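## Task

Lift the black key fob out of the drawer of the little wooden box and set it directly on the table surface, touching nothing but the table. Then push the drawer closed. The box must stay roughly in its current spot and orientation, and the remaining item must stay inside the drawer.

## Robot and tools

ROBOT. Two arms, left_arm and right_arm, each on an angled plate fixed to a shared metal frame behind them. For the clearance check, a plate and its half of the frame count as part of that arm. Calibrated bases in the scene frame: left_arm at (+0.048, +0.320, +0.317) m, quat_wxyz (+0.957, -0.123, +0.264, +0.004); right_arm at (+0.034, -0.209, +0.317) m, quat_wxyz (+0.957, +0.118, +0.266, +0.011).

FRAME. All positions and orientations are in one scene frame. The origin sits at table-top height, halfway between the arms' nominal bases. +z points up, +x points out over the table, and left_arm is on the +y side (image left/right does not follow arm names). Each gripper's fingers extend along its own +z axis and spread along its own y axis. The reported end_effector_position is the point between the finger pads, just under 1 cm behind the tips. Reported poses may be off by a few centimetres, worse at long reach.

ROW FORMAT. Every commanded row is a single flat list of 16 numbers covering both arms, even when only one moves: left_arm x, y, z, qw, qx, qy, qz, opening, then the same eight for right_arm. x, y, z are an absolute target position in metres; qw..qz an absolute target orientation (w first), both in the scene frame. Opening runs from -1 (closed, 0 mm gap) to +1 (fully open, about 87 mm); roughly 69 mm at +0.5, 43 mm at 0, 18 mm at -0.5. To hold an arm still, resend the exact pose from the last result before it stopped, with the opening it should keep; to keep a gripper's orientation, repeat the same commanded quaternion rather than the drifted reported one.

TOOLS.
execute_actions(actions, cameras): actions is an empty list (just report state, with pictures), a single action {"rows": [...], "steps": n} with 1 to 15 rows and n from 5 to 15 control steps of 1/30 s (default 15; each row lasts one step, the last row repeats), or a single wait {"steps": n} with n up to 300, counted from the previous result and including reply time. A row whose target lies more than 0.6 m from that arm's last reported position, along any of that gripper's axes, is refused and nothing is sent. Results are read 5 steps before the action finishes; those steps run afterwards.
move(target, speed, blend, blocking, cameras): drives each gripper in a straight line to the absolute poses in target, either one 16-number row or a list of up to 15 rows traversed in order, with no distance limit. speed is the top path speed in m/s, 0.002 to 2.9 (default 0.25; rotation capped at twice that in rad/s), one value or one per target. blend (metres, default 0) rounds intermediate corners. Paths last at least 0.5 s and are cut off at 10 s. Openings for the first target are sent immediately; later ones are sent on arrival once everything is at rest. blocking=false returns about 0.5 s after the start while motion continues. Paths ignore obstacles and the other arm.
wait(seconds, cameras): 0 to 10 s with no new command; a running move continues, and it returns early if that move ends.
stop(cameras): brakes a running move; needs stopping room. Fingers keep moving.
zoom_image(camera, region): closer view of the latest full image from cam_high, cam_low, cam_left_wrist or cam_right_wrist; region is [x0, y0, x1, y1] in pixels, origin at top left, at most 504 by 504.
finished_scene(scene): ends the current scene (give its number) and grades it; irreversible.
cameras argument: list of names, ["all"] or []. Images are 672x504. Calibration (K, distortion, T_world_to_cam) is supplied per camera; fixed cameras may have shifted slightly, wrist camera images can lag during motion.

RESULTS. Each arm reports end_effector_position, end_effector_quat_wxyz, grip_measured (same scale as opening; readings may be off by up to about 0.043), Joint positions (gripper last, on a 0 closed to 1 open scale), Joint velocities ("within noise" means at rest), Joint torques (total drive output including gravity, with offsets; joints 1 to 3 wrap at ±28 N m), and Hand target (the pose currently being driven toward). A move adds a "move:" line: done (within 10 mm and 2 degrees), off_target, moving, held or fault, plus limits such as paced (pose clipped) or held (steps withheld). done does not imply no contact. MOTOR HOT appears at 75 °C; at 90 °C an OVER-TEMPERATURE FAULT folds that arm and it stays idle.

GRIPPING. Fingers go to the grip_measured value you command. Note the reading at first contact and command about 0.04 below it for a firm grip, less for a light one. Pad force is about 20 N.

MOTION NOTES. Orientation commands are clipped to 40 degrees from the measured one per step. Gravity and friction can leave the gripper short, low or tilted; small moves may not happen or may drift sideways, so check pose after each move and correct tilt. Joint ranges (rad): waist -2.618 to 3.054, shoulder 0 to 3.142, elbow 0 to 3.142 (straight at 2.901), wrist pitch and yaw ±1.571, wrist roll ±2.094.

AVOID. Dropping objects or releasing them while they move; fast contacts and deep targets past contact (both press harder); hitting or squeezing the other arm's gripper; routing a path near an arm's own base (go around it); long stretched-out holds and pushing toward unreachable poses (heat); anything ending up off the table. A loose object may occasionally get nudged by something external.

Each tool is called after "Request:" as name([rows], argument=value, ...), one row to a line, values as JSON.

## Session

Request:
execute_actions(actions=[], cameras=["all"])

Scene clock: 0.00 s of 6000.00 s.
left_arm: end_effector_position=(+0.0997, +0.1270, +0.2928) grip_measured=+1.000 end_effector_quat_wxyz=(-0.035, +0.687, +0.534, -0.491) | right_arm: end_effector_position=(+0.4544, -0.2631, +0.1802) grip_measured=+1.000 end_effector_quat_wxyz=(+0.210, +0.029, +0.971, -0.113)
Joint positions: left_arm=[-0.98 1.553 0.577 -0.527 0.448 0.878 1] | right_arm=[0.037 1.58 0.906 0.109 0.457 -0.116 1]
Joint velocities: within noise
Joint torques (N m): no reading
Motor temperatures (°C): left_arm=[26 35 37 31 25 28 24] | right_arm=[25 31 31 31 29 29 29]
Heat: left arm: 37 °C; right arm: 31 °C.
Hand target: left_arm +0.1017, +0.1257, +0.2933; -0.031, +0.687, +0.534, -0.491 | right_arm +0.4616, -0.2645, +0.1866; +0.222, +0.034, +0.968, -0.113

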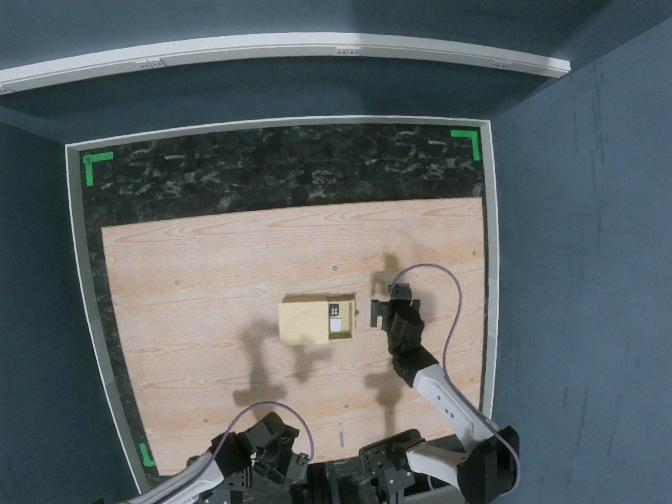

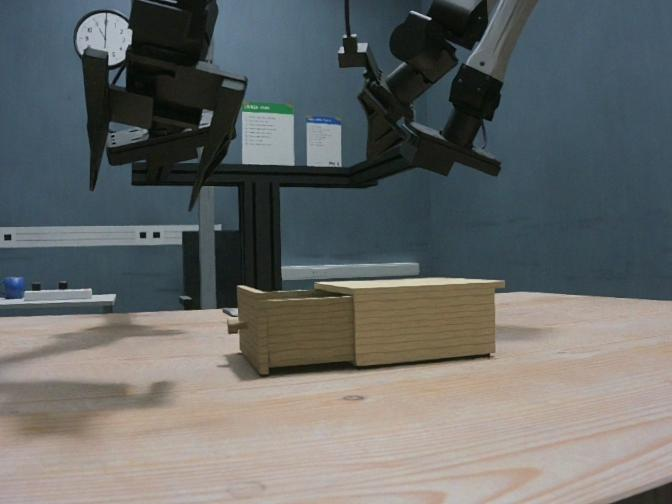

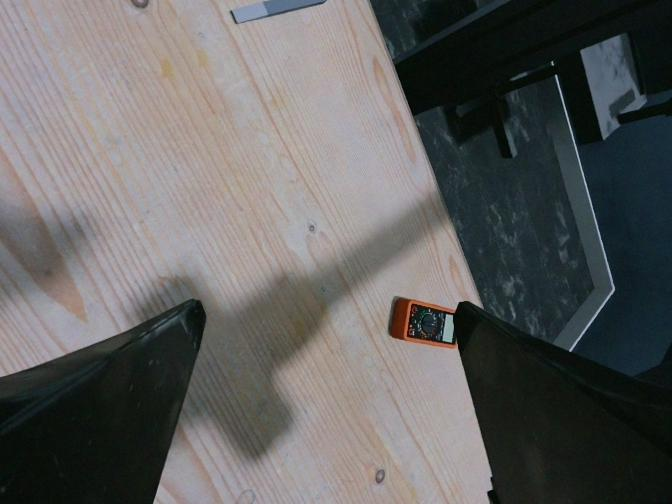

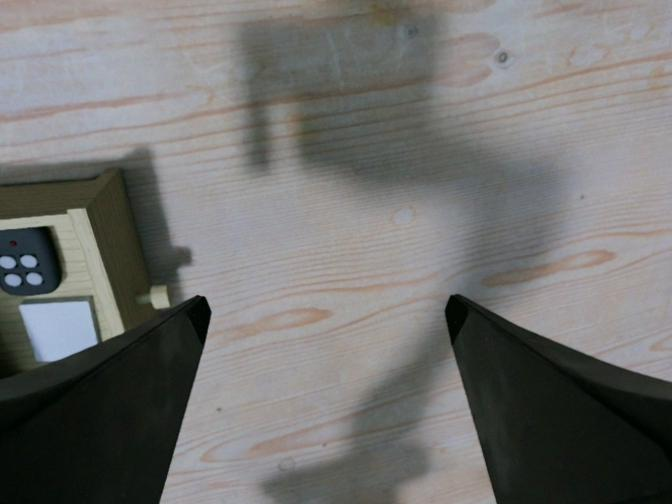

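Request:
zoom_image(camera="cam_high", region=[310, 280, 380, 350])

Request:
zoom_image(camera="cam_right_wrist", region=[0, 150, 200, 400])

Request:
zoom_image(camera="cam_low", region=[210, 250, 520, 400])

Scaled by 7.200 from the camera's 672x504 image, which has a finer 960x720 frame.

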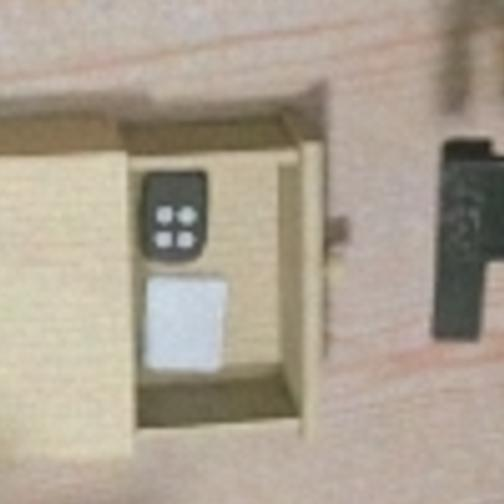

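Scaled by 2.016 from the camera's 672x504 image, which has a finer 960x720 frame.

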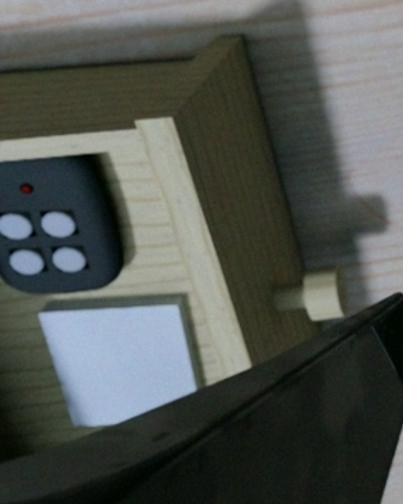

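Scaled by 1.626 from the camera's 672x504 image, which has a finer 960x720 frame.

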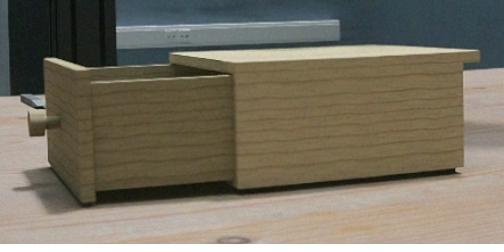

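Request:
zoom_image(camera="cam_low", region=[60, 0, 320, 220])

Request:
zoom_image(camera="cam_right_wrist", region=[0, 254, 504, 504])

Request:
zoom_image(camera="cam_high", region=[340, 260, 460, 400])

Scaled by 1.938 from the camera's 672x504 image, which has a finer 960x720 frame.

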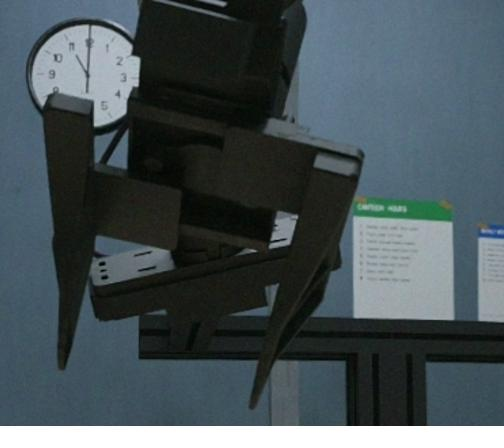

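Scaled by 1.000.

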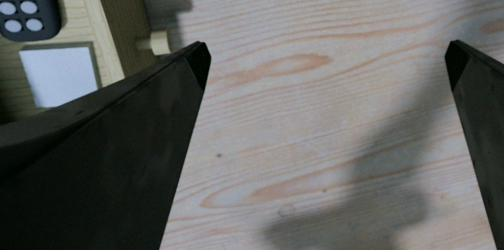

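Scaled by 3.600 from the camera's 672x504 image, which has a finer 960x720 frame.

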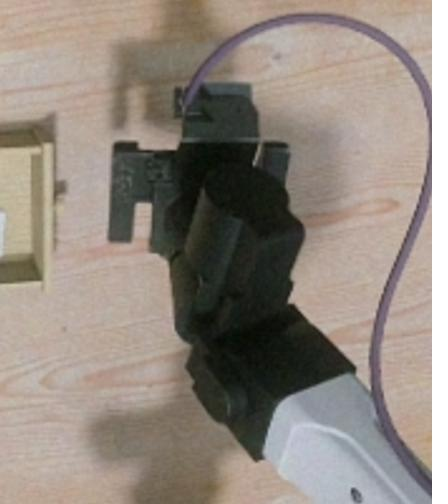

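Request:
move(target=[0.0997, 0.1270, 0.2928, -0.035, 0.687, 0.534, -0.491, 1, 0.43, -0.15, 0.13, 0.1305, 0.026, 0.991, -0.0034, 1], speed=0.3, cameras=["cam_high", "cam_low", "cam_right_wrist"])

Scene clock: 11.07 s of 6000.00 s.
left_arm: end_effector_position=(+0.0997, +0.1270, +0.2928) grip_measured=+1.000 end_effector_quat_wxyz=(-0.035, +0.687, +0.534, -0.491) | right_arm: end_effector_position=(+0.4264, -0.1563, +0.1315) grip_measured=+1.000 end_effector_quat_wxyz=(+0.130, +0.023, +0.991, -0.011)
Joint positions: left_arm=[-0.98 1.553 0.577 -0.527 0.448 0.878 1] | right_arm=[0.202 1.809 1.004 0.004 0.387 0.088 1]
Joint velocities: within noise
Joint torques (N m): left_arm=[-3.19 -4.07 3.73 0.44 0.53 0.18] | right_arm=[4.3 -6.64 6 0.62 -0.05 -0.02]
Motor temperatures (°C): left_arm=[26 36 38 31 25 28 24] | right_arm=[25 33 32 32 29 29 29]
Heat: left arm: 38 °C; right arm: 33 °C.
Hand target: left_arm +0.0997, +0.1270, +0.2927; -0.035, +0.687, +0.534, -0.491 | right_arm +0.4299, -0.1500, +0.1301; +0.131, +0.026, +0.991, -0.003
Off the commanded pose: left_arm 0.000 m, 0 deg | right_arm 0.007 m, 1 deg.
Kept back: nothing.
move: done
camera_calibration:
cam_right_wrist: T_world_to_cam=[[-0.0273506, -0.999441, 0.0192037, -0.148793], [-0.814594, 0.0334185, 0.579068, 0.296037], [-0.579386, 0.000194588, -0.815053, 0.490657], [0, 0, 0, 1]] pos_world=[0.52136, -0.158699, 0.231344]
Images, in order (width x height): cam_high 672x504, cam_low 672x504, cam_right_wrist 672x504.

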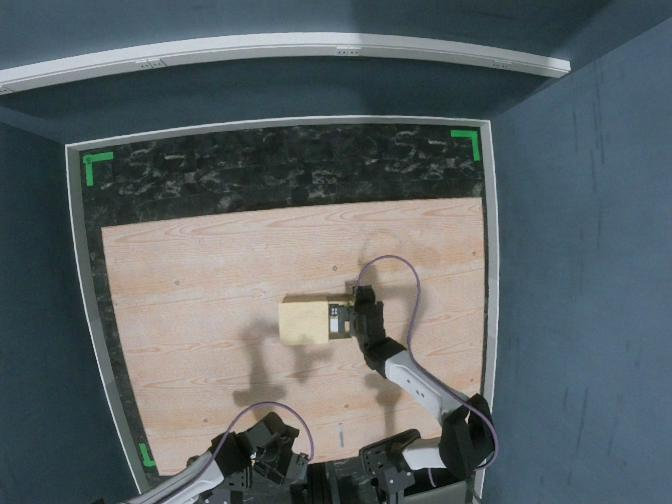

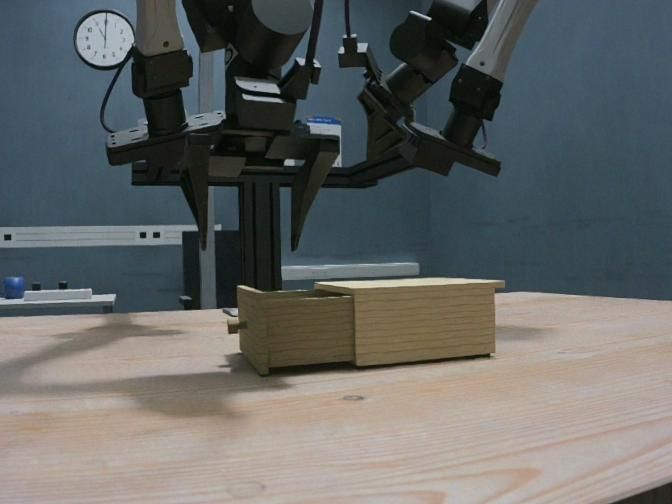

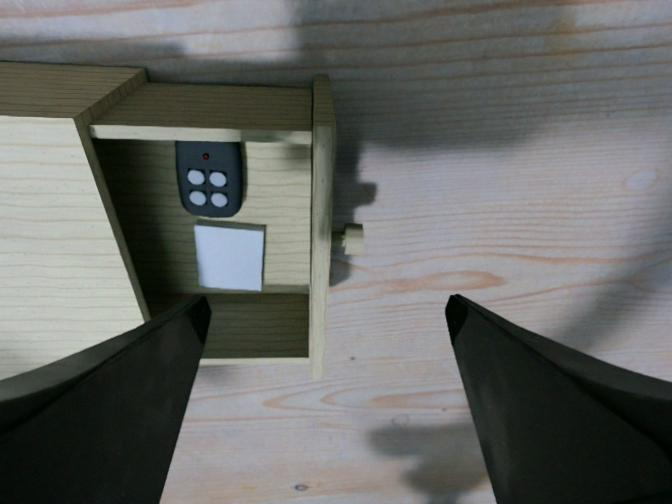

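Request:
zoom_image(camera="cam_low", region=[160, 100, 370, 270])

Request:
zoom_image(camera="cam_right_wrist", region=[60, 60, 360, 400])

Scaled by 2.400 from the camera's 672x504 image, which has a finer 960x720 frame.

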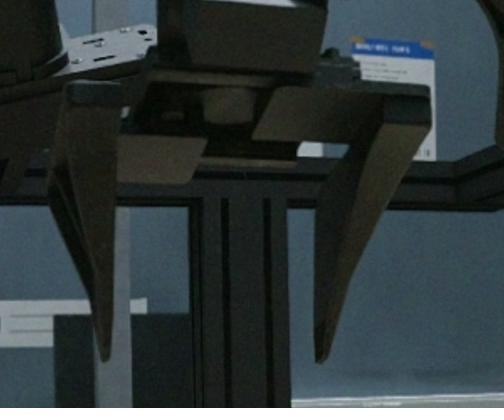

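Scaled by 1.482 from the camera's 672x504 image, which has a finer 960x720 frame.

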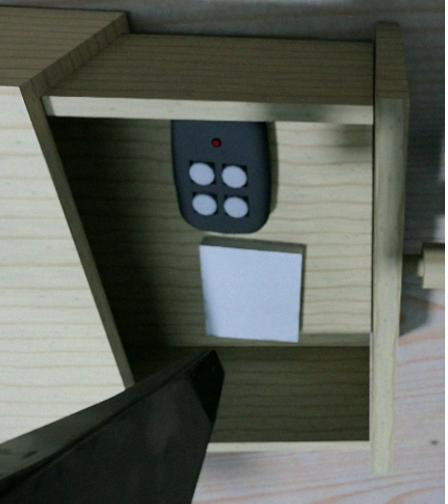

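Request:
move([
  [0.0997, 0.1270, 0.2928, -0.035, 0.687, 0.534, -0.491, 1, 0.405, -0.105, 0.10, 0.1304, 0.0432, 0.9905, -0.0057, -0.26],
  [0.0997, 0.1270, 0.2928, -0.035, 0.687, 0.534, -0.491, 1, 0.405, -0.105, 0.043, 0.1304, 0.0432, 0.9905, -0.0057, -0.26],
  [0.0997, 0.1270, 0.2928, -0.035, 0.687, 0.534, -0.491, 1, 0.403, -0.150, 0.043, 0.1304, 0.0432, 0.9905, -0.0057, -0.26],
], speed=[0.25, 0.15, 0.1], cameras=["cam_high", "cam_low", "cam_right_wrist"])

Scene clock: 17.50 s of 6000.00 s.
left_arm: end_effector_position=(+0.0997, +0.1270, +0.2928) grip_measured=+1.000 end_effector_quat_wxyz=(-0.035, +0.687, +0.534, -0.491) | right_arm: end_effector_position=(+0.3912, -0.1304, +0.0357) grip_measured=-0.260 end_effector_quat_wxyz=(+0.114, +0.038, +0.993, +0.014)
Joint positions: left_arm=[-0.98 1.553 0.577 -0.527 0.448 0.878 1] | right_arm=[0.168 2.142 0.999 0.32 0.315 0.108 0.37]
Joint velocities: within noise
Joint torques (N m): left_arm=[-3.23 -4.1 3.79 0.42 0.53 0.19] | right_arm=[1.4 -10.7 1.14 0.7 0.28 -0.36]
Motor temperatures (°C): left_arm=[26 37 38 31 25 28 24] | right_arm=[26 33 32 32 28 29 29]
Heat: left arm: 38 °C; right arm: 33 °C.
Hand target: left_arm +0.0997, +0.1270, +0.2927; -0.035, +0.687, +0.534, -0.491 | right_arm +0.4026, -0.1497, +0.0427; +0.130, +0.043, +0.991, -0.006
Off the commanded pose: left_arm 0.000 m, 0 deg | right_arm 0.024 m, 3 deg.
Kept back: nothing.
move: off_target (right_arm)
camera_calibration:
cam_right_wrist: T_world_to_cam=[[-0.0516064, -0.998077, -0.0343303, -0.110524], [-0.795805, 0.0203306, 0.605212, 0.312069], [-0.60335, 0.058553, -0.795324, 0.408521], [0, 0, 0, 1]] pos_world=[0.489124, -0.140576, 0.132244]
Images, in order (width x height): cam_high 672x504, cam_low 672x504, cam_right_wrist 672x504.

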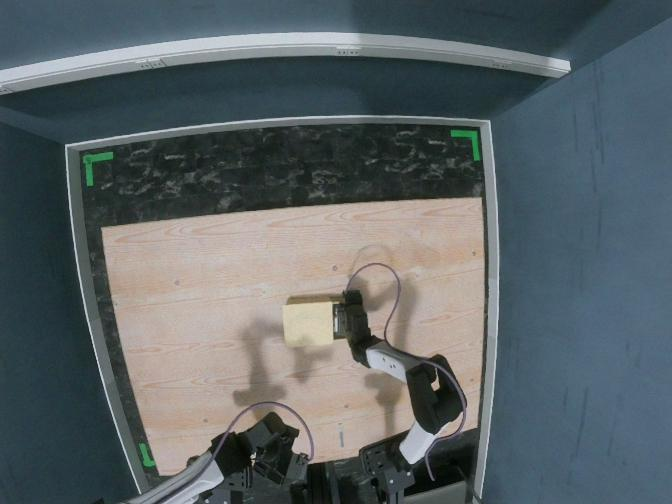

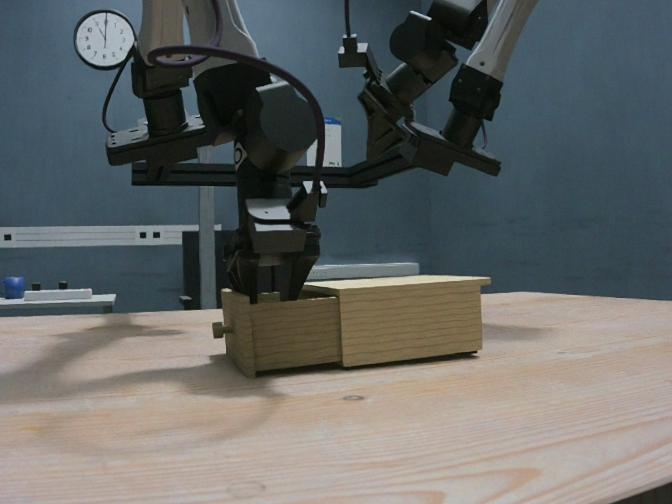

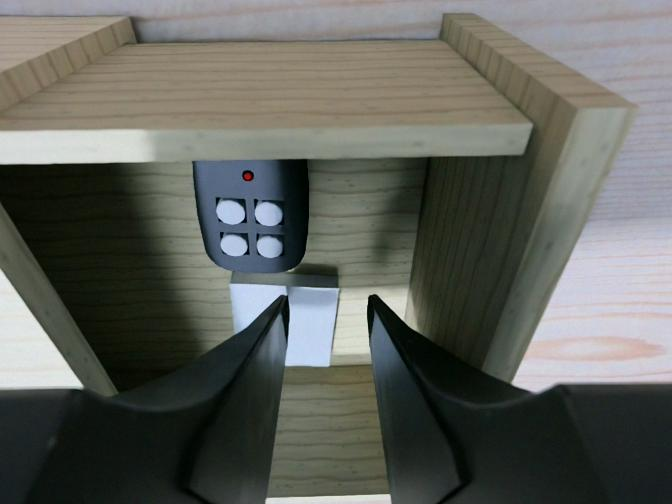

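Request:
zoom_image(camera="cam_low", region=[200, 180, 500, 390])

Request:
zoom_image(camera="cam_high", region=[270, 270, 400, 370])

Scaled by 1.680 from the camera's 672x504 image, which has a finer 960x720 frame.

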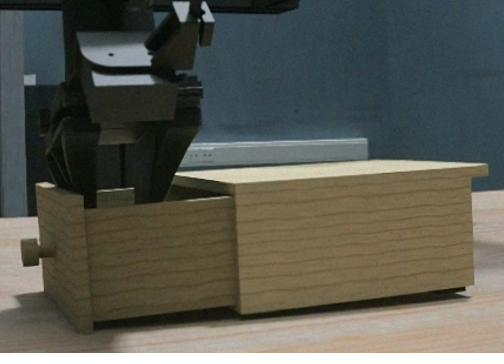

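Scaled by 3.877 from the camera's 672x504 image, which has a finer 960x720 frame.

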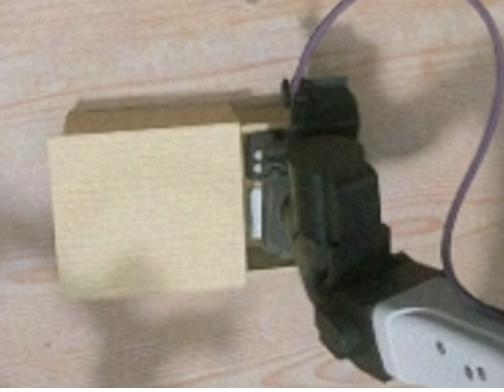

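Request:
move([
  [0.0997, 0.1270, 0.2928, -0.035, 0.687, 0.534, -0.491, 1, 0.41, -0.118, 0.065, 0.1322, 0.0489, 0.9893, 0.0375, -1],
  [0.0997, 0.1270, 0.2928, -0.035, 0.687, 0.534, -0.491, 1, 0.43, -0.113, 0.050, 0.1322, 0.0489, 0.9893, 0.0375, -1],
  [0.0997, 0.1270, 0.2928, -0.035, 0.687, 0.534, -0.491, 1, 0.43, -0.113, 0.026, 0.1322, 0.0489, 0.9893, 0.0375, -1],
], speed=[0.2, 0.15, 0.06], cameras=["cam_low", "cam_right_wrist"])

Scene clock: 21.27 s of 6000.00 s.
left_arm: end_effector_position=(+0.0997, +0.1270, +0.2928) grip_measured=+1.000 end_effector_quat_wxyz=(-0.035, +0.687, +0.534, -0.491) | right_arm: end_effector_position=(+0.4290, -0.1139, +0.0403) grip_measured=-0.973 end_effector_quat_wxyz=(+0.130, +0.044, +0.990, +0.032)
Joint positions: left_arm=[-0.98 1.553 0.577 -0.527 0.448 0.878 1] | right_arm=[0.187 2.163 1.133 0.239 0.296 0.128 0.013]
Joint velocities: within noise
Joint torques (N m): left_arm=[-3.22 -4.1 3.78 0.41 0.53 0.18] | right_arm=[3 -4.86 4.83 1.04 -0.17 -0.15]
Motor temperatures (°C): left_arm=[26 37 39 31 25 28 24] | right_arm=[26 34 32 32 28 29 29]
Heat: left arm: 39 °C; right arm: 34 °C.
Hand target: left_arm +0.0997, +0.1270, +0.2927; -0.035, +0.687, +0.534, -0.491 | right_arm +0.4295, -0.1133, +0.0268; +0.132, +0.049, +0.989, +0.037
Off the commanded pose: left_arm 0.000 m, 0 deg | right_arm 0.014 m, 1 deg.
Kept back: nothing.
move: off_target (right_arm)
camera_calibration:
cam_right_wrist: T_world_to_cam=[[-0.0582498, -0.995713, -0.0718505, -0.0873852], [-0.815501, 0.00594651, 0.578725, 0.346911], [-0.575817, 0.0923048, -0.812351, 0.426702], [0, 0, 0, 1]] pos_world=[0.523519, -0.12846, 0.139587]
Images, in order (width x height): cam_low 672x504, cam_right_wrist 672x504.

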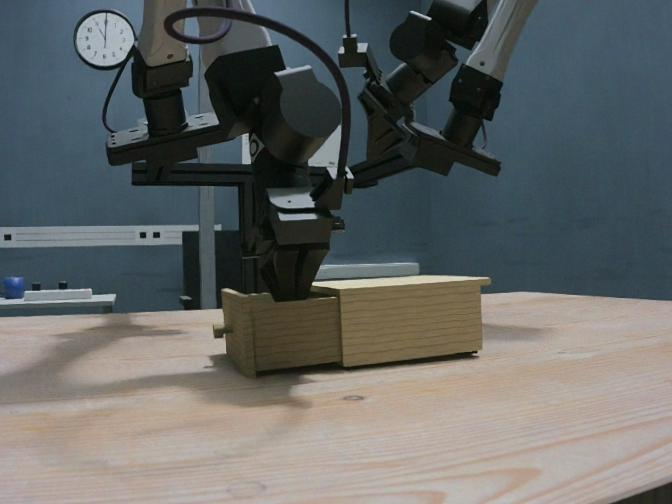

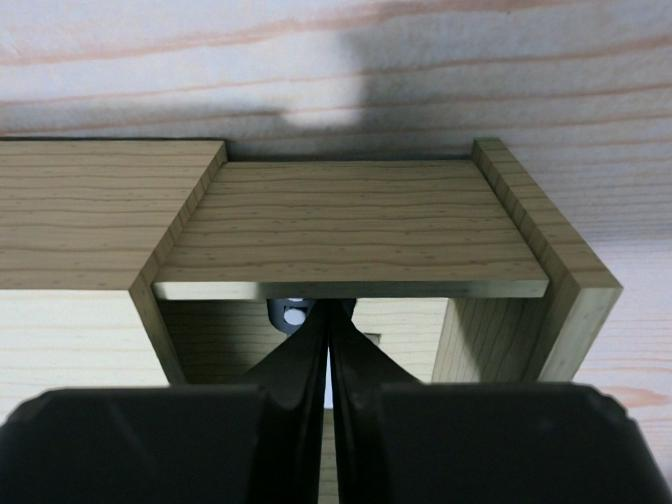

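Request:
move(target=[0.0997, 0.1270, 0.2928, -0.035, 0.687, 0.534, -0.491, 1, 0.4285, -0.131, 0.027, 0.1322, 0.0489, 0.9893, 0.0375, -1], speed=0.05, cameras=["cam_high", "cam_right_wrist"])

Scene clock: 23.43 s of 6000.00 s.
left_arm: end_effector_position=(+0.0997, +0.1270, +0.2928) grip_measured=+1.000 end_effector_quat_wxyz=(-0.035, +0.687, +0.534, -0.491) | right_arm: end_effector_position=(+0.4282, -0.1158, +0.0391) grip_measured=-0.973 end_effector_quat_wxyz=(+0.125, +0.039, +0.990, +0.051)
Joint positions: left_arm=[-0.98 1.553 0.577 -0.527 0.448 0.878 1] | right_arm=[0.166 2.159 1.131 0.235 0.243 0.109 0.013]
Joint velocities: within noise
Joint torques (N m): left_arm=[-3.25 -4.08 3.7 0.42 0.54 0.19] | right_arm=[1.02 -6.69 2.09 1.13 0.05 -0.25]
Motor temperatures (°C): left_arm=[26 37 39 30 25 28 24] | right_arm=[26 34 32 32 28 29 29]
Heat: left arm: 39 °C; right arm: 34 °C.
Hand target: left_arm +0.0997, +0.1270, +0.2927; -0.035, +0.687, +0.534, -0.491 | right_arm +0.4280, -0.1312, +0.0279; +0.132, +0.049, +0.989, +0.037
Off the commanded pose: left_arm 0.000 m, 0 deg | right_arm 0.019 m, 2 deg.
Kept back: nothing.
move: off_target (right_arm)
camera_calibration:
cam_right_wrist: T_world_to_cam=[[-0.0440491, -0.993261, -0.107203, -0.0936529], [-0.811141, -0.0270831, 0.584223, 0.340988], [-0.58319, 0.112691, -0.804482, 0.430752], [0, 0, 0, 1]] pos_world=[0.523674, -0.132329, 0.137279]
Images, in order (width x height): cam_high 672x504, cam_right_wrist 672x504.

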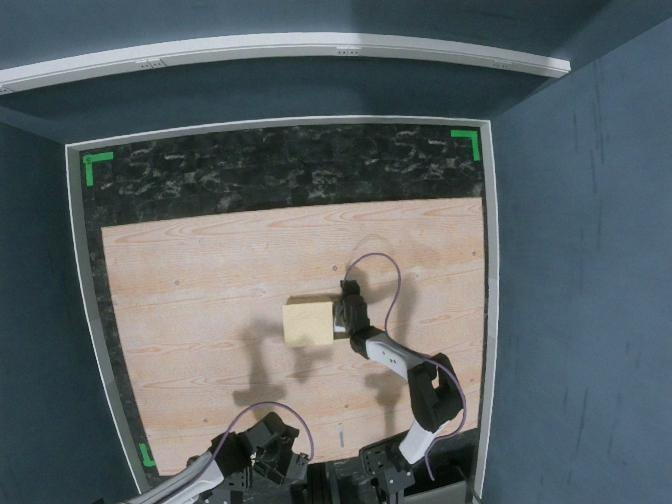

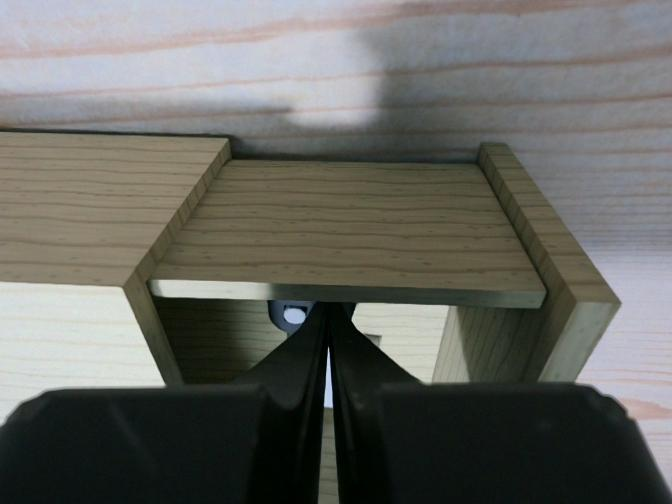

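Request:
move(target=[0.0997, 0.1270, 0.2928, -0.035, 0.687, 0.534, -0.491, 1, 0.4285, -0.138, 0.036, 0.1322, 0.0489, 0.9893, 0.0375, -1], speed=0.06, cameras=["cam_low", "cam_right_wrist"])

Request:
zoom_image(camera="cam_low", region=[200, 180, 500, 390])

Scene clock: 24.37 s of 6000.00 s.
left_arm: end_effector_position=(+0.0997, +0.1270, +0.2928) grip_measured=+1.000 end_effector_quat_wxyz=(-0.035, +0.687, +0.534, -0.491) | right_arm: end_effector_position=(+0.4278, -0.1165, +0.0398) grip_measured=-0.973 end_effector_quat_wxyz=(+0.128, +0.042, +0.989, +0.064)
Joint positions: left_arm=[-0.98 1.553 0.577 -0.527 0.448 0.878 1] | right_arm=[0.153 2.15 1.115 0.254 0.21 0.108 0.013]
Joint velocities: within noise
Joint torques (N m): left_arm=[-3.23 -4.07 3.74 0.42 0.54 0.18] | right_arm=[1.29 -8.99 1.63 0.83 0.28 -0.33]
Motor temperatures (°C): left_arm=[27 37 39 30 25 28 24] | right_arm=[26 34 32 32 28 29 29]
Heat: left arm: 39 °C; right arm: 34 °C.
Hand target: left_arm +0.0997, +0.1270, +0.2927; -0.035, +0.687, +0.534, -0.491 | right_arm +0.4282, -0.1376, +0.0363; +0.132, +0.049, +0.989, +0.038
Off the commanded pose: left_arm 0.000 m, 0 deg | right_arm 0.022 m, 3 deg.
Kept back: nothing.
move: off_target (right_arm)
camera_calibration:
cam_right_wrist: T_world_to_cam=[[-0.0472109, -0.989903, -0.133654, -0.0915492], [-0.815387, -0.0390975, 0.577594, 0.341032], [-0.576987, 0.136249, -0.805308, 0.431286], [0, 0, 0, 1]] pos_world=[0.522598, -0.136053, 0.138104]
Images, in order (width x height): cam_low 672x504, cam_right_wrist 672x504.

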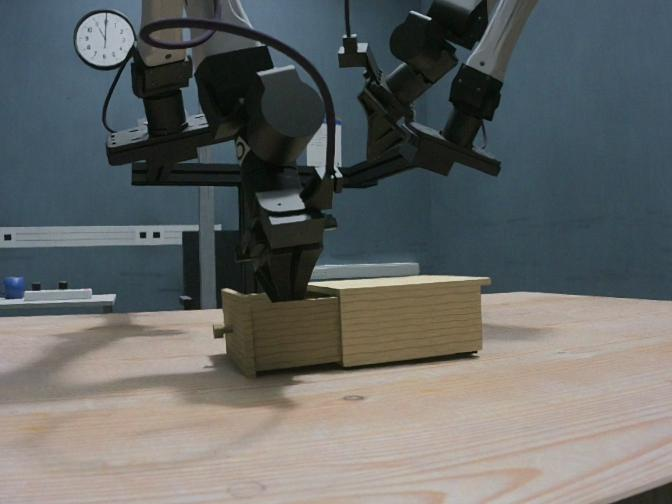

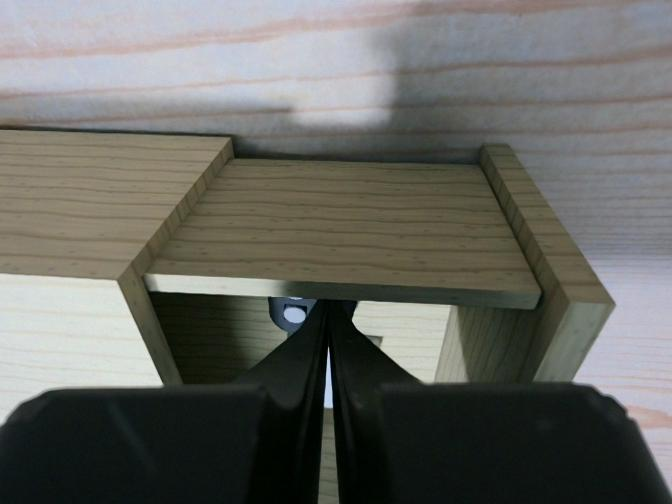

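Scaled by 1.680 from the camera's 672x504 image, which has a finer 960x720 frame.

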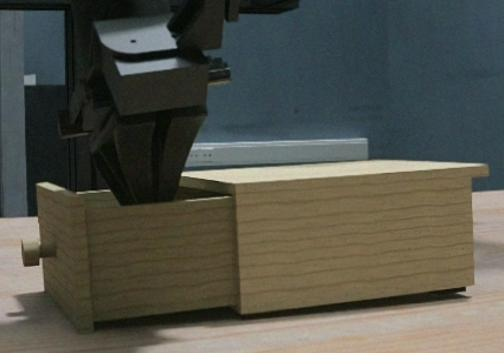

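Request:
move([
  [0.0997, 0.1270, 0.2928, -0.035, 0.687, 0.534, -0.491, 1, 0.425, -0.118, 0.055, 0.1347, 0.0588, 0.9824, 0.1151, -0.02],
  [0.0997, 0.1270, 0.2928, -0.035, 0.687, 0.534, -0.491, 1, 0.423, -0.110, 0.055, 0.1347, 0.0588, 0.9824, 0.1151, -0.02],
], speed=[0.12, 0.1], cameras=["cam_high", "cam_right_wrist"])

Scene clock: 27.47 s of 6000.00 s.
left_arm: end_effector_position=(+0.0997, +0.1270, +0.2928) grip_measured=+1.000 end_effector_quat_wxyz=(-0.035, +0.687, +0.534, -0.491) | right_arm: end_effector_position=(+0.4077, -0.1107, +0.0414) grip_measured=-0.020 end_effector_quat_wxyz=(+0.113, +0.051, +0.986, +0.108)
Joint positions: left_arm=[-0.98 1.553 0.577 -0.527 0.448 0.878 1] | right_arm=[0.13 2.129 1.044 0.283 0.105 0.124 0.49]
Joint velocities: within noise
Joint torques (N m): left_arm=[-3.22 -4.08 3.77 0.43 0.53 0.17] | right_arm=[4.29 -11.51 1.81 0.68 -0.16 -0.04]
Motor temperatures (°C): left_arm=[27 37 39 30 25 28 24] | right_arm=[26 35 32 32 28 29 29]
Heat: left arm: 39 °C; right arm: 35 °C.
Hand target: left_arm +0.0997, +0.1270, +0.2927; -0.035, +0.687, +0.534, -0.491 | right_arm +0.4230, -0.1100, +0.0547; +0.135, +0.059, +0.982, +0.115
Off the commanded pose: left_arm 0.000 m, 0 deg | right_arm 0.020 m, 3 deg.
Kept back: nothing.
move: off_target (right_arm)
camera_calibration:
cam_right_wrist: T_world_to_cam=[[-0.0548726, -0.973507, -0.221975, -0.0779074], [-0.799674, -0.0902777, 0.593609, 0.311149], [-0.597922, 0.21008, -0.773534, 0.435513], [0, 0, 0, 1]] pos_world=[0.504945, -0.139246, 0.13489]
Images, in order (width x height): cam_high 672x504, cam_right_wrist 672x504.

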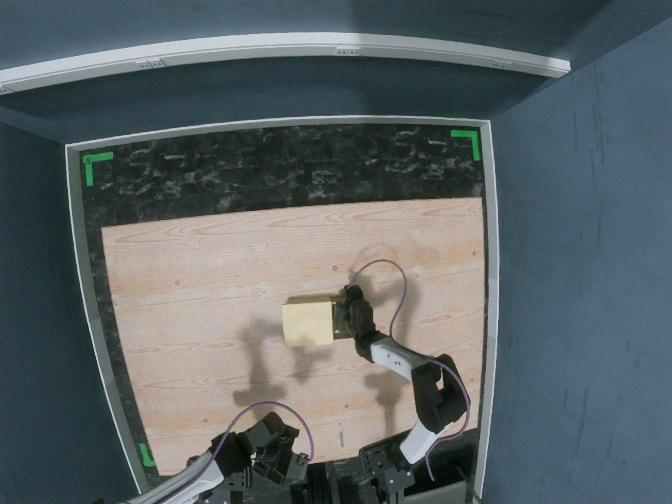

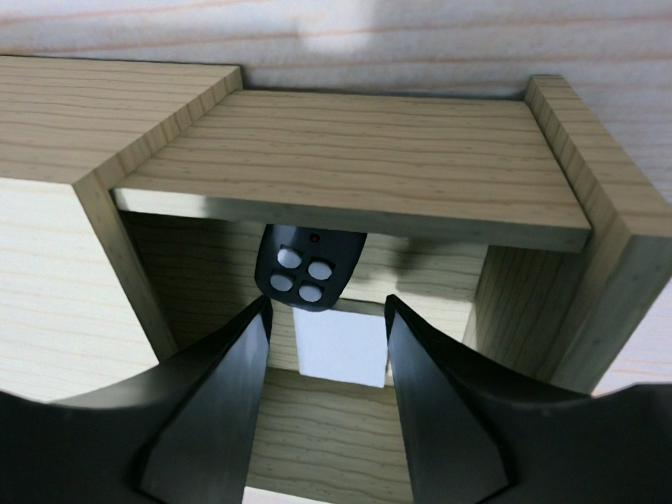

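Request:
move(target=[0.0997, 0.1270, 0.2928, -0.035, 0.687, 0.534, -0.491, 1, 0.436, -0.103, 0.070, 0.1456, 0.1687, 0.9706, 0.0906, -0.02], speed=0.12, cameras=["cam_high", "cam_right_wrist"])

Scene clock: 30.37 s of 6000.00 s.
left_arm: end_effector_position=(+0.0997, +0.1270, +0.2928) grip_measured=+1.000 end_effector_quat_wxyz=(-0.035, +0.687, +0.534, -0.491) | right_arm: end_effector_position=(+0.4214, -0.1072, +0.0531) grip_measured=-0.020 end_effector_quat_wxyz=(+0.125, +0.162, +0.975, +0.083)
Joint positions: left_arm=[-0.98 1.553 0.577 -0.527 0.448 0.878 1] | right_arm=[0.161 2.099 1.044 0.283 0.209 0.354 0.49]
Joint velocities: within noise
Joint torques (N m): left_arm=[-3.19 -4.11 3.77 0.43 0.53 0.19] | right_arm=[5.67 -11.88 2.21 0.72 -0.02 0]
Motor temperatures (°C): left_arm=[27 37 39 30 25 28 24] | right_arm=[26 35 32 31 28 29 29]
Heat: left arm: 39 °C; right arm: 35 °C.
Hand target: left_arm +0.0997, +0.1270, +0.2927; -0.035, +0.687, +0.534, -0.491 | right_arm +0.4359, -0.1029, +0.0695; +0.146, +0.169, +0.971, +0.091
Off the commanded pose: left_arm 0.000 m, 0 deg | right_arm 0.023 m, 3 deg.
Kept back: nothing.
move: off_target (right_arm)
camera_calibration:
cam_right_wrist: T_world_to_cam=[[-0.276165, -0.940225, -0.199274, 0.0243308], [-0.796975, 0.108141, 0.594253, 0.335479], [-0.537182, 0.322928, -0.7792, 0.438841], [0, 0, 0, 1]] pos_world=[0.509825, -0.155117, 0.147434]
Images, in order (width x height): cam_high 672x504, cam_right_wrist 672x504.

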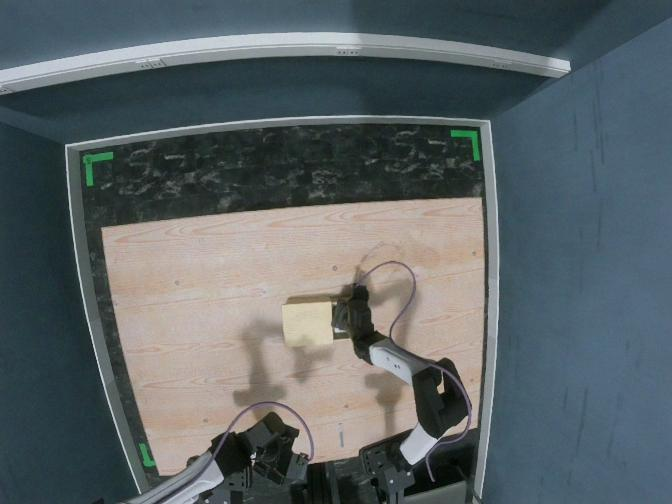

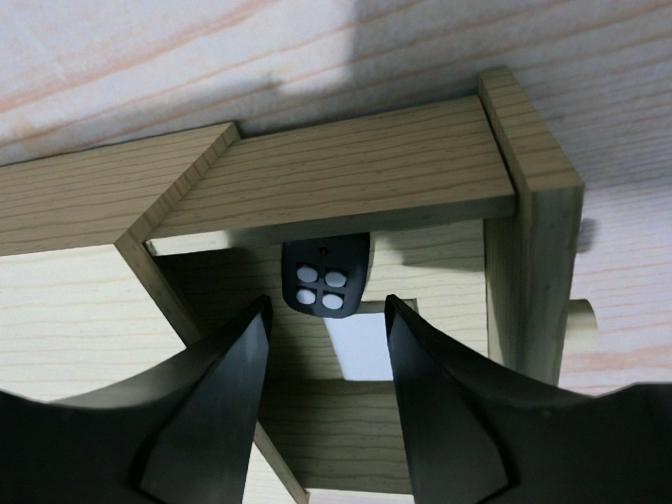

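Request:
move(target=[0.0997, 0.1270, 0.2928, -0.035, 0.687, 0.534, -0.491, 1, 0.435, -0.095, 0.060, 0.1480, 0.1706, 0.9682, 0.1076, -0.08], speed=0.1, cameras=["cam_high", "cam_right_wrist"])

Scene clock: 32.43 s of 6000.00 s.
left_arm: end_effector_position=(+0.0997, +0.1270, +0.2928) grip_measured=+1.000 end_effector_quat_wxyz=(-0.035, +0.687, +0.534, -0.491) | right_arm: end_effector_position=(+0.4251, -0.1053, +0.0541) grip_measured=-0.080 end_effector_quat_wxyz=(+0.132, +0.166, +0.973, +0.087)
Joint positions: left_arm=[-0.98 1.553 0.577 -0.527 0.448 0.878 1] | right_arm=[0.163 2.099 1.044 0.298 0.208 0.361 0.46]
Joint velocities: within noise
Joint torques (N m): left_arm=[-3.22 -4.11 3.77 0.43 0.54 0.17] | right_arm=[5.12 -8.83 2.47 1 -0.32 -0.03]
Motor temperatures (°C): left_arm=[27 37 39 30 25 28 24] | right_arm=[26 36 32 31 28 29 29]
Heat: left arm: 39 °C; right arm: 36 °C.
Hand target: left_arm +0.0997, +0.1270, +0.2927; -0.035, +0.687, +0.534, -0.491 | right_arm +0.4349, -0.0952, +0.0604; +0.148, +0.170, +0.968, +0.107
Off the commanded pose: left_arm 0.000 m, 0 deg | right_arm 0.015 m, 3 deg.
Kept back: nothing.
move: off_target (right_arm)
camera_calibration:
cam_right_wrist: T_world_to_cam=[[-0.281011, -0.936685, -0.208936, 0.0304557], [-0.804462, 0.111187, 0.583505, 0.341771], [-0.523329, 0.332052, -0.784772, 0.436395], [0, 0, 0, 1]] pos_world=[0.511879, -0.154379, 0.149408]
Images, in order (width x height): cam_high 672x504, cam_right_wrist 672x504.

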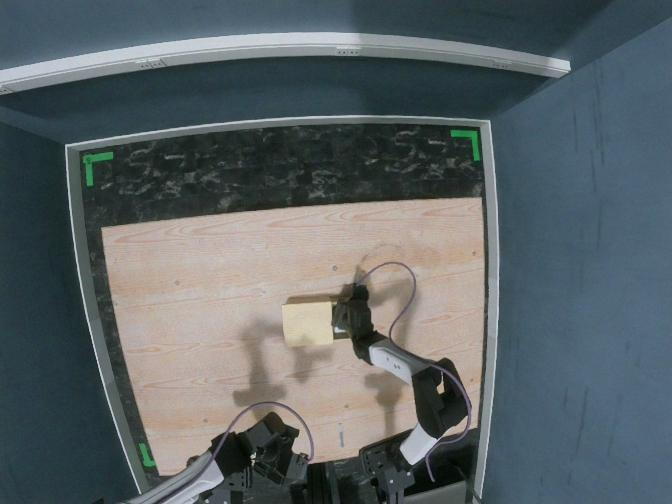

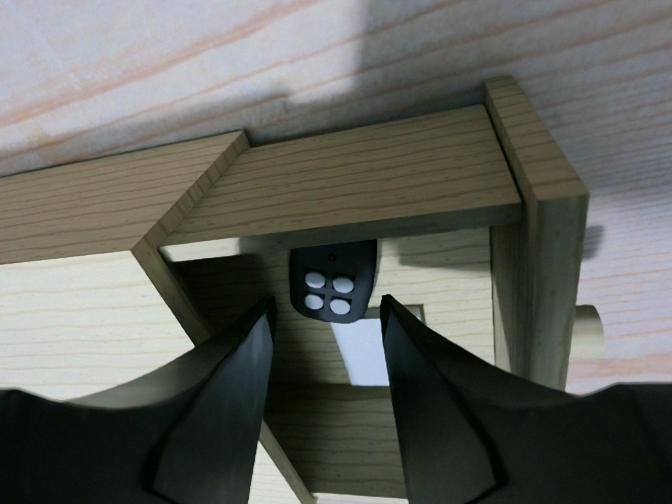

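Request:
move(target=[0.0997, 0.1270, 0.2928, -0.035, 0.687, 0.534, -0.491, 1, 0.433, -0.091, 0.031, 0.1480, 0.1706, 0.9682, 0.1076, -0.08], speed=0.08, cameras=["cam_low", "cam_right_wrist"])

Scene clock: 33.73 s of 6000.00 s.
left_arm: end_effector_position=(+0.0997, +0.1270, +0.2928) grip_measured=+1.000 end_effector_quat_wxyz=(-0.035, +0.687, +0.534, -0.491) | right_arm: end_effector_position=(+0.4282, -0.1096, +0.0372) grip_measured=-0.081 end_effector_quat_wxyz=(+0.141, +0.171, +0.972, +0.078)
Joint positions: left_arm=[-0.98 1.553 0.577 -0.527 0.448 0.878 1] | right_arm=[0.148 2.158 1.066 0.355 0.219 0.353 0.46]
Joint velocities: within noise
Joint torques (N m): left_arm=[-3.23 -4.05 3.77 0.43 0.53 0.18] | right_arm=[5.41 -5.34 4.41 1.13 -0.47 -0.01]
Motor temperatures (°C): left_arm=[27 37 39 30 25 28 24] | right_arm=[26 36 32 31 28 29 29]
Heat: left arm: 39 °C; right arm: 36 °C.
Hand target: left_arm +0.0997, +0.1270, +0.2927; -0.035, +0.687, +0.534, -0.491 | right_arm +0.4323, -0.0915, +0.0323; +0.147, +0.170, +0.968, +0.107
Off the commanded pose: left_arm 0.000 m, 0 deg | right_arm 0.020 m, 4 deg.
Kept back: nothing.
move: off_target (right_arm)
camera_calibration:
cam_right_wrist: T_world_to_cam=[[-0.290903, -0.936517, -0.195733, 0.0273919], [-0.81195, 0.133441, 0.56827, 0.360889], [-0.506076, 0.324237, -0.799223, 0.418439], [0, 0, 0, 1]] pos_world=[0.512754, -0.158178, 0.134705]
Images, in order (width x height): cam_low 672x504, cam_right_wrist 672x504.

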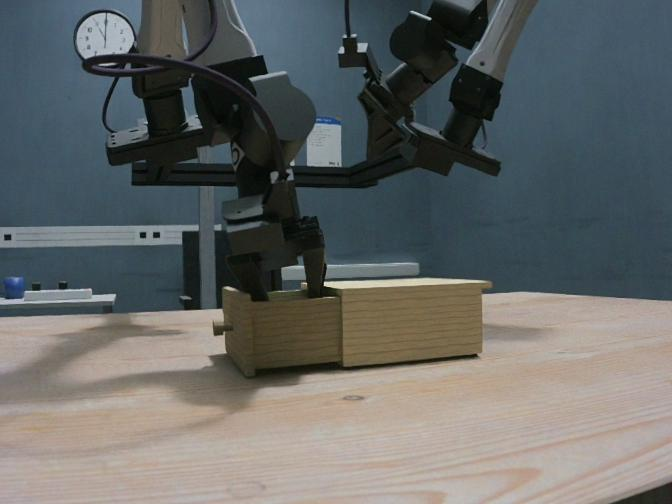

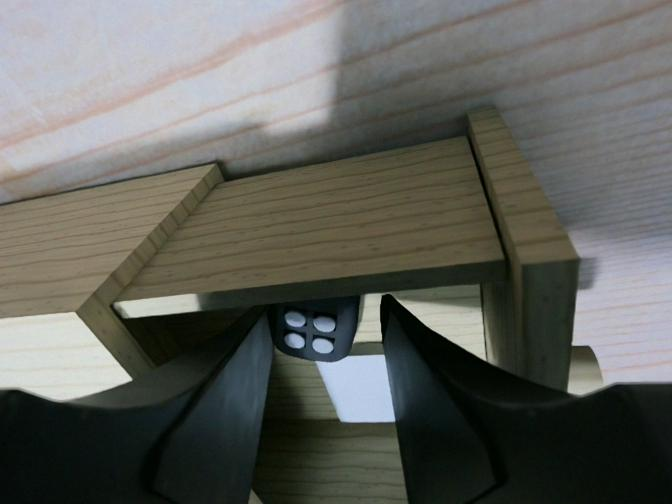

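Request:
zoom_image(camera="cam_low", region=[210, 180, 390, 330])

Request:
zoom_image(camera="cam_right_wrist", region=[60, 240, 440, 500])

Scaled by 2.800 from the camera's 672x504 image, which has a finer 960x720 frame.

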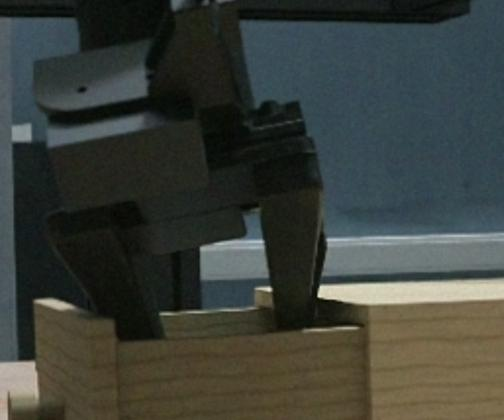

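Scaled by 1.326 from the camera's 672x504 image, which has a finer 960x720 frame.

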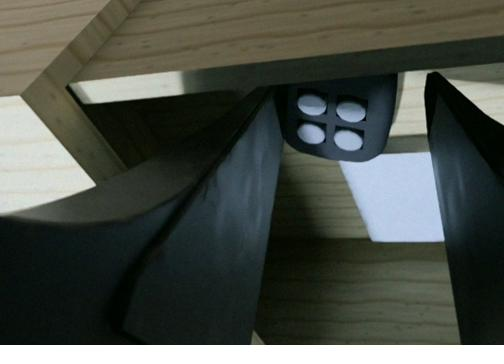

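Request:
move(target=[0.0997, 0.1270, 0.2928, -0.035, 0.687, 0.534, -0.491, 1, 0.432, -0.088, 0.058, 0.1480, 0.1706, 0.9682, 0.1076, -0.04], speed=0.1, cameras=["cam_low", "cam_right_wrist"])

Scene clock: 35.70 s of 6000.00 s.
left_arm: end_effector_position=(+0.0997, +0.1270, +0.2928) grip_measured=+1.000 end_effector_quat_wxyz=(-0.035, +0.687, +0.534, -0.491) | right_arm: end_effector_position=(+0.4245, -0.1107, +0.0398) grip_measured=-0.041 end_effector_quat_wxyz=(+0.140, +0.174, +0.972, +0.073)
Joint positions: left_arm=[-0.98 1.553 0.577 -0.527 0.448 0.878 1] | right_arm=[0.153 2.145 1.048 0.356 0.232 0.361 0.48]
Joint velocities: within noise
Joint torques (N m): left_arm=[-3.22 -4.07 3.77 0.42 0.53 0.18] | right_arm=[7.64 -11.12 1.63 0.65 -0.44 0.09]
Motor temperatures (°C): left_arm=[27 37 39 30 25 28 24] | right_arm=[26 36 32 32 28 29 29]
Heat: left arm: 39 °C; right arm: 36 °C.
Hand target: left_arm +0.0997, +0.1270, +0.2927; -0.035, +0.687, +0.534, -0.491 | right_arm +0.4315, -0.0884, +0.0574; +0.147, +0.170, +0.968, +0.108
Off the commanded pose: left_arm 0.000 m, 0 deg | right_arm 0.030 m, 4 deg.
Kept back: nothing.
move: off_target (right_arm)
camera_calibration:
cam_right_wrist: T_world_to_cam=[[-0.298155, -0.936153, -0.186334, 0.0285842], [-0.808576, 0.143969, 0.570507, 0.356203], [-0.507256, 0.320764, -0.799876, 0.419168], [0, 0, 0, 1]] pos_world=[0.509165, -0.158977, 0.137392]
Images, in order (width x height): cam_low 672x504, cam_right_wrist 672x504.

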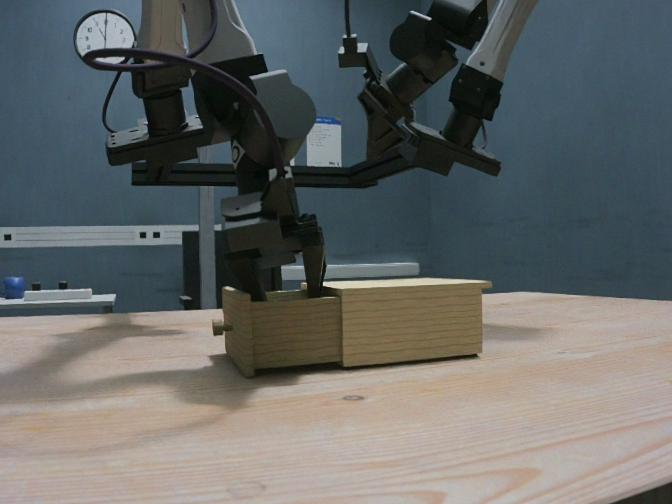

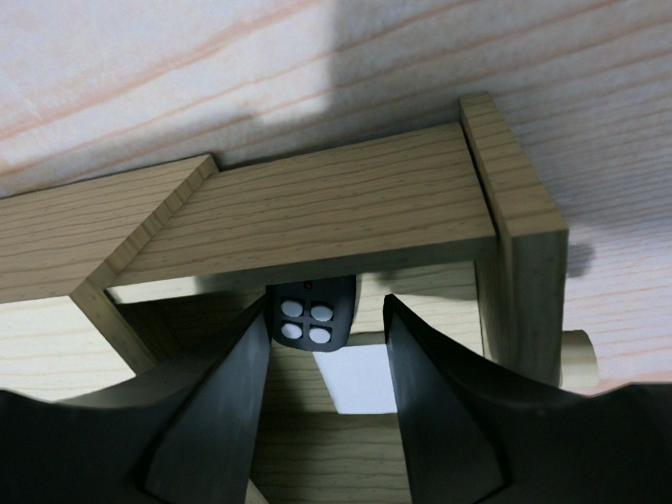

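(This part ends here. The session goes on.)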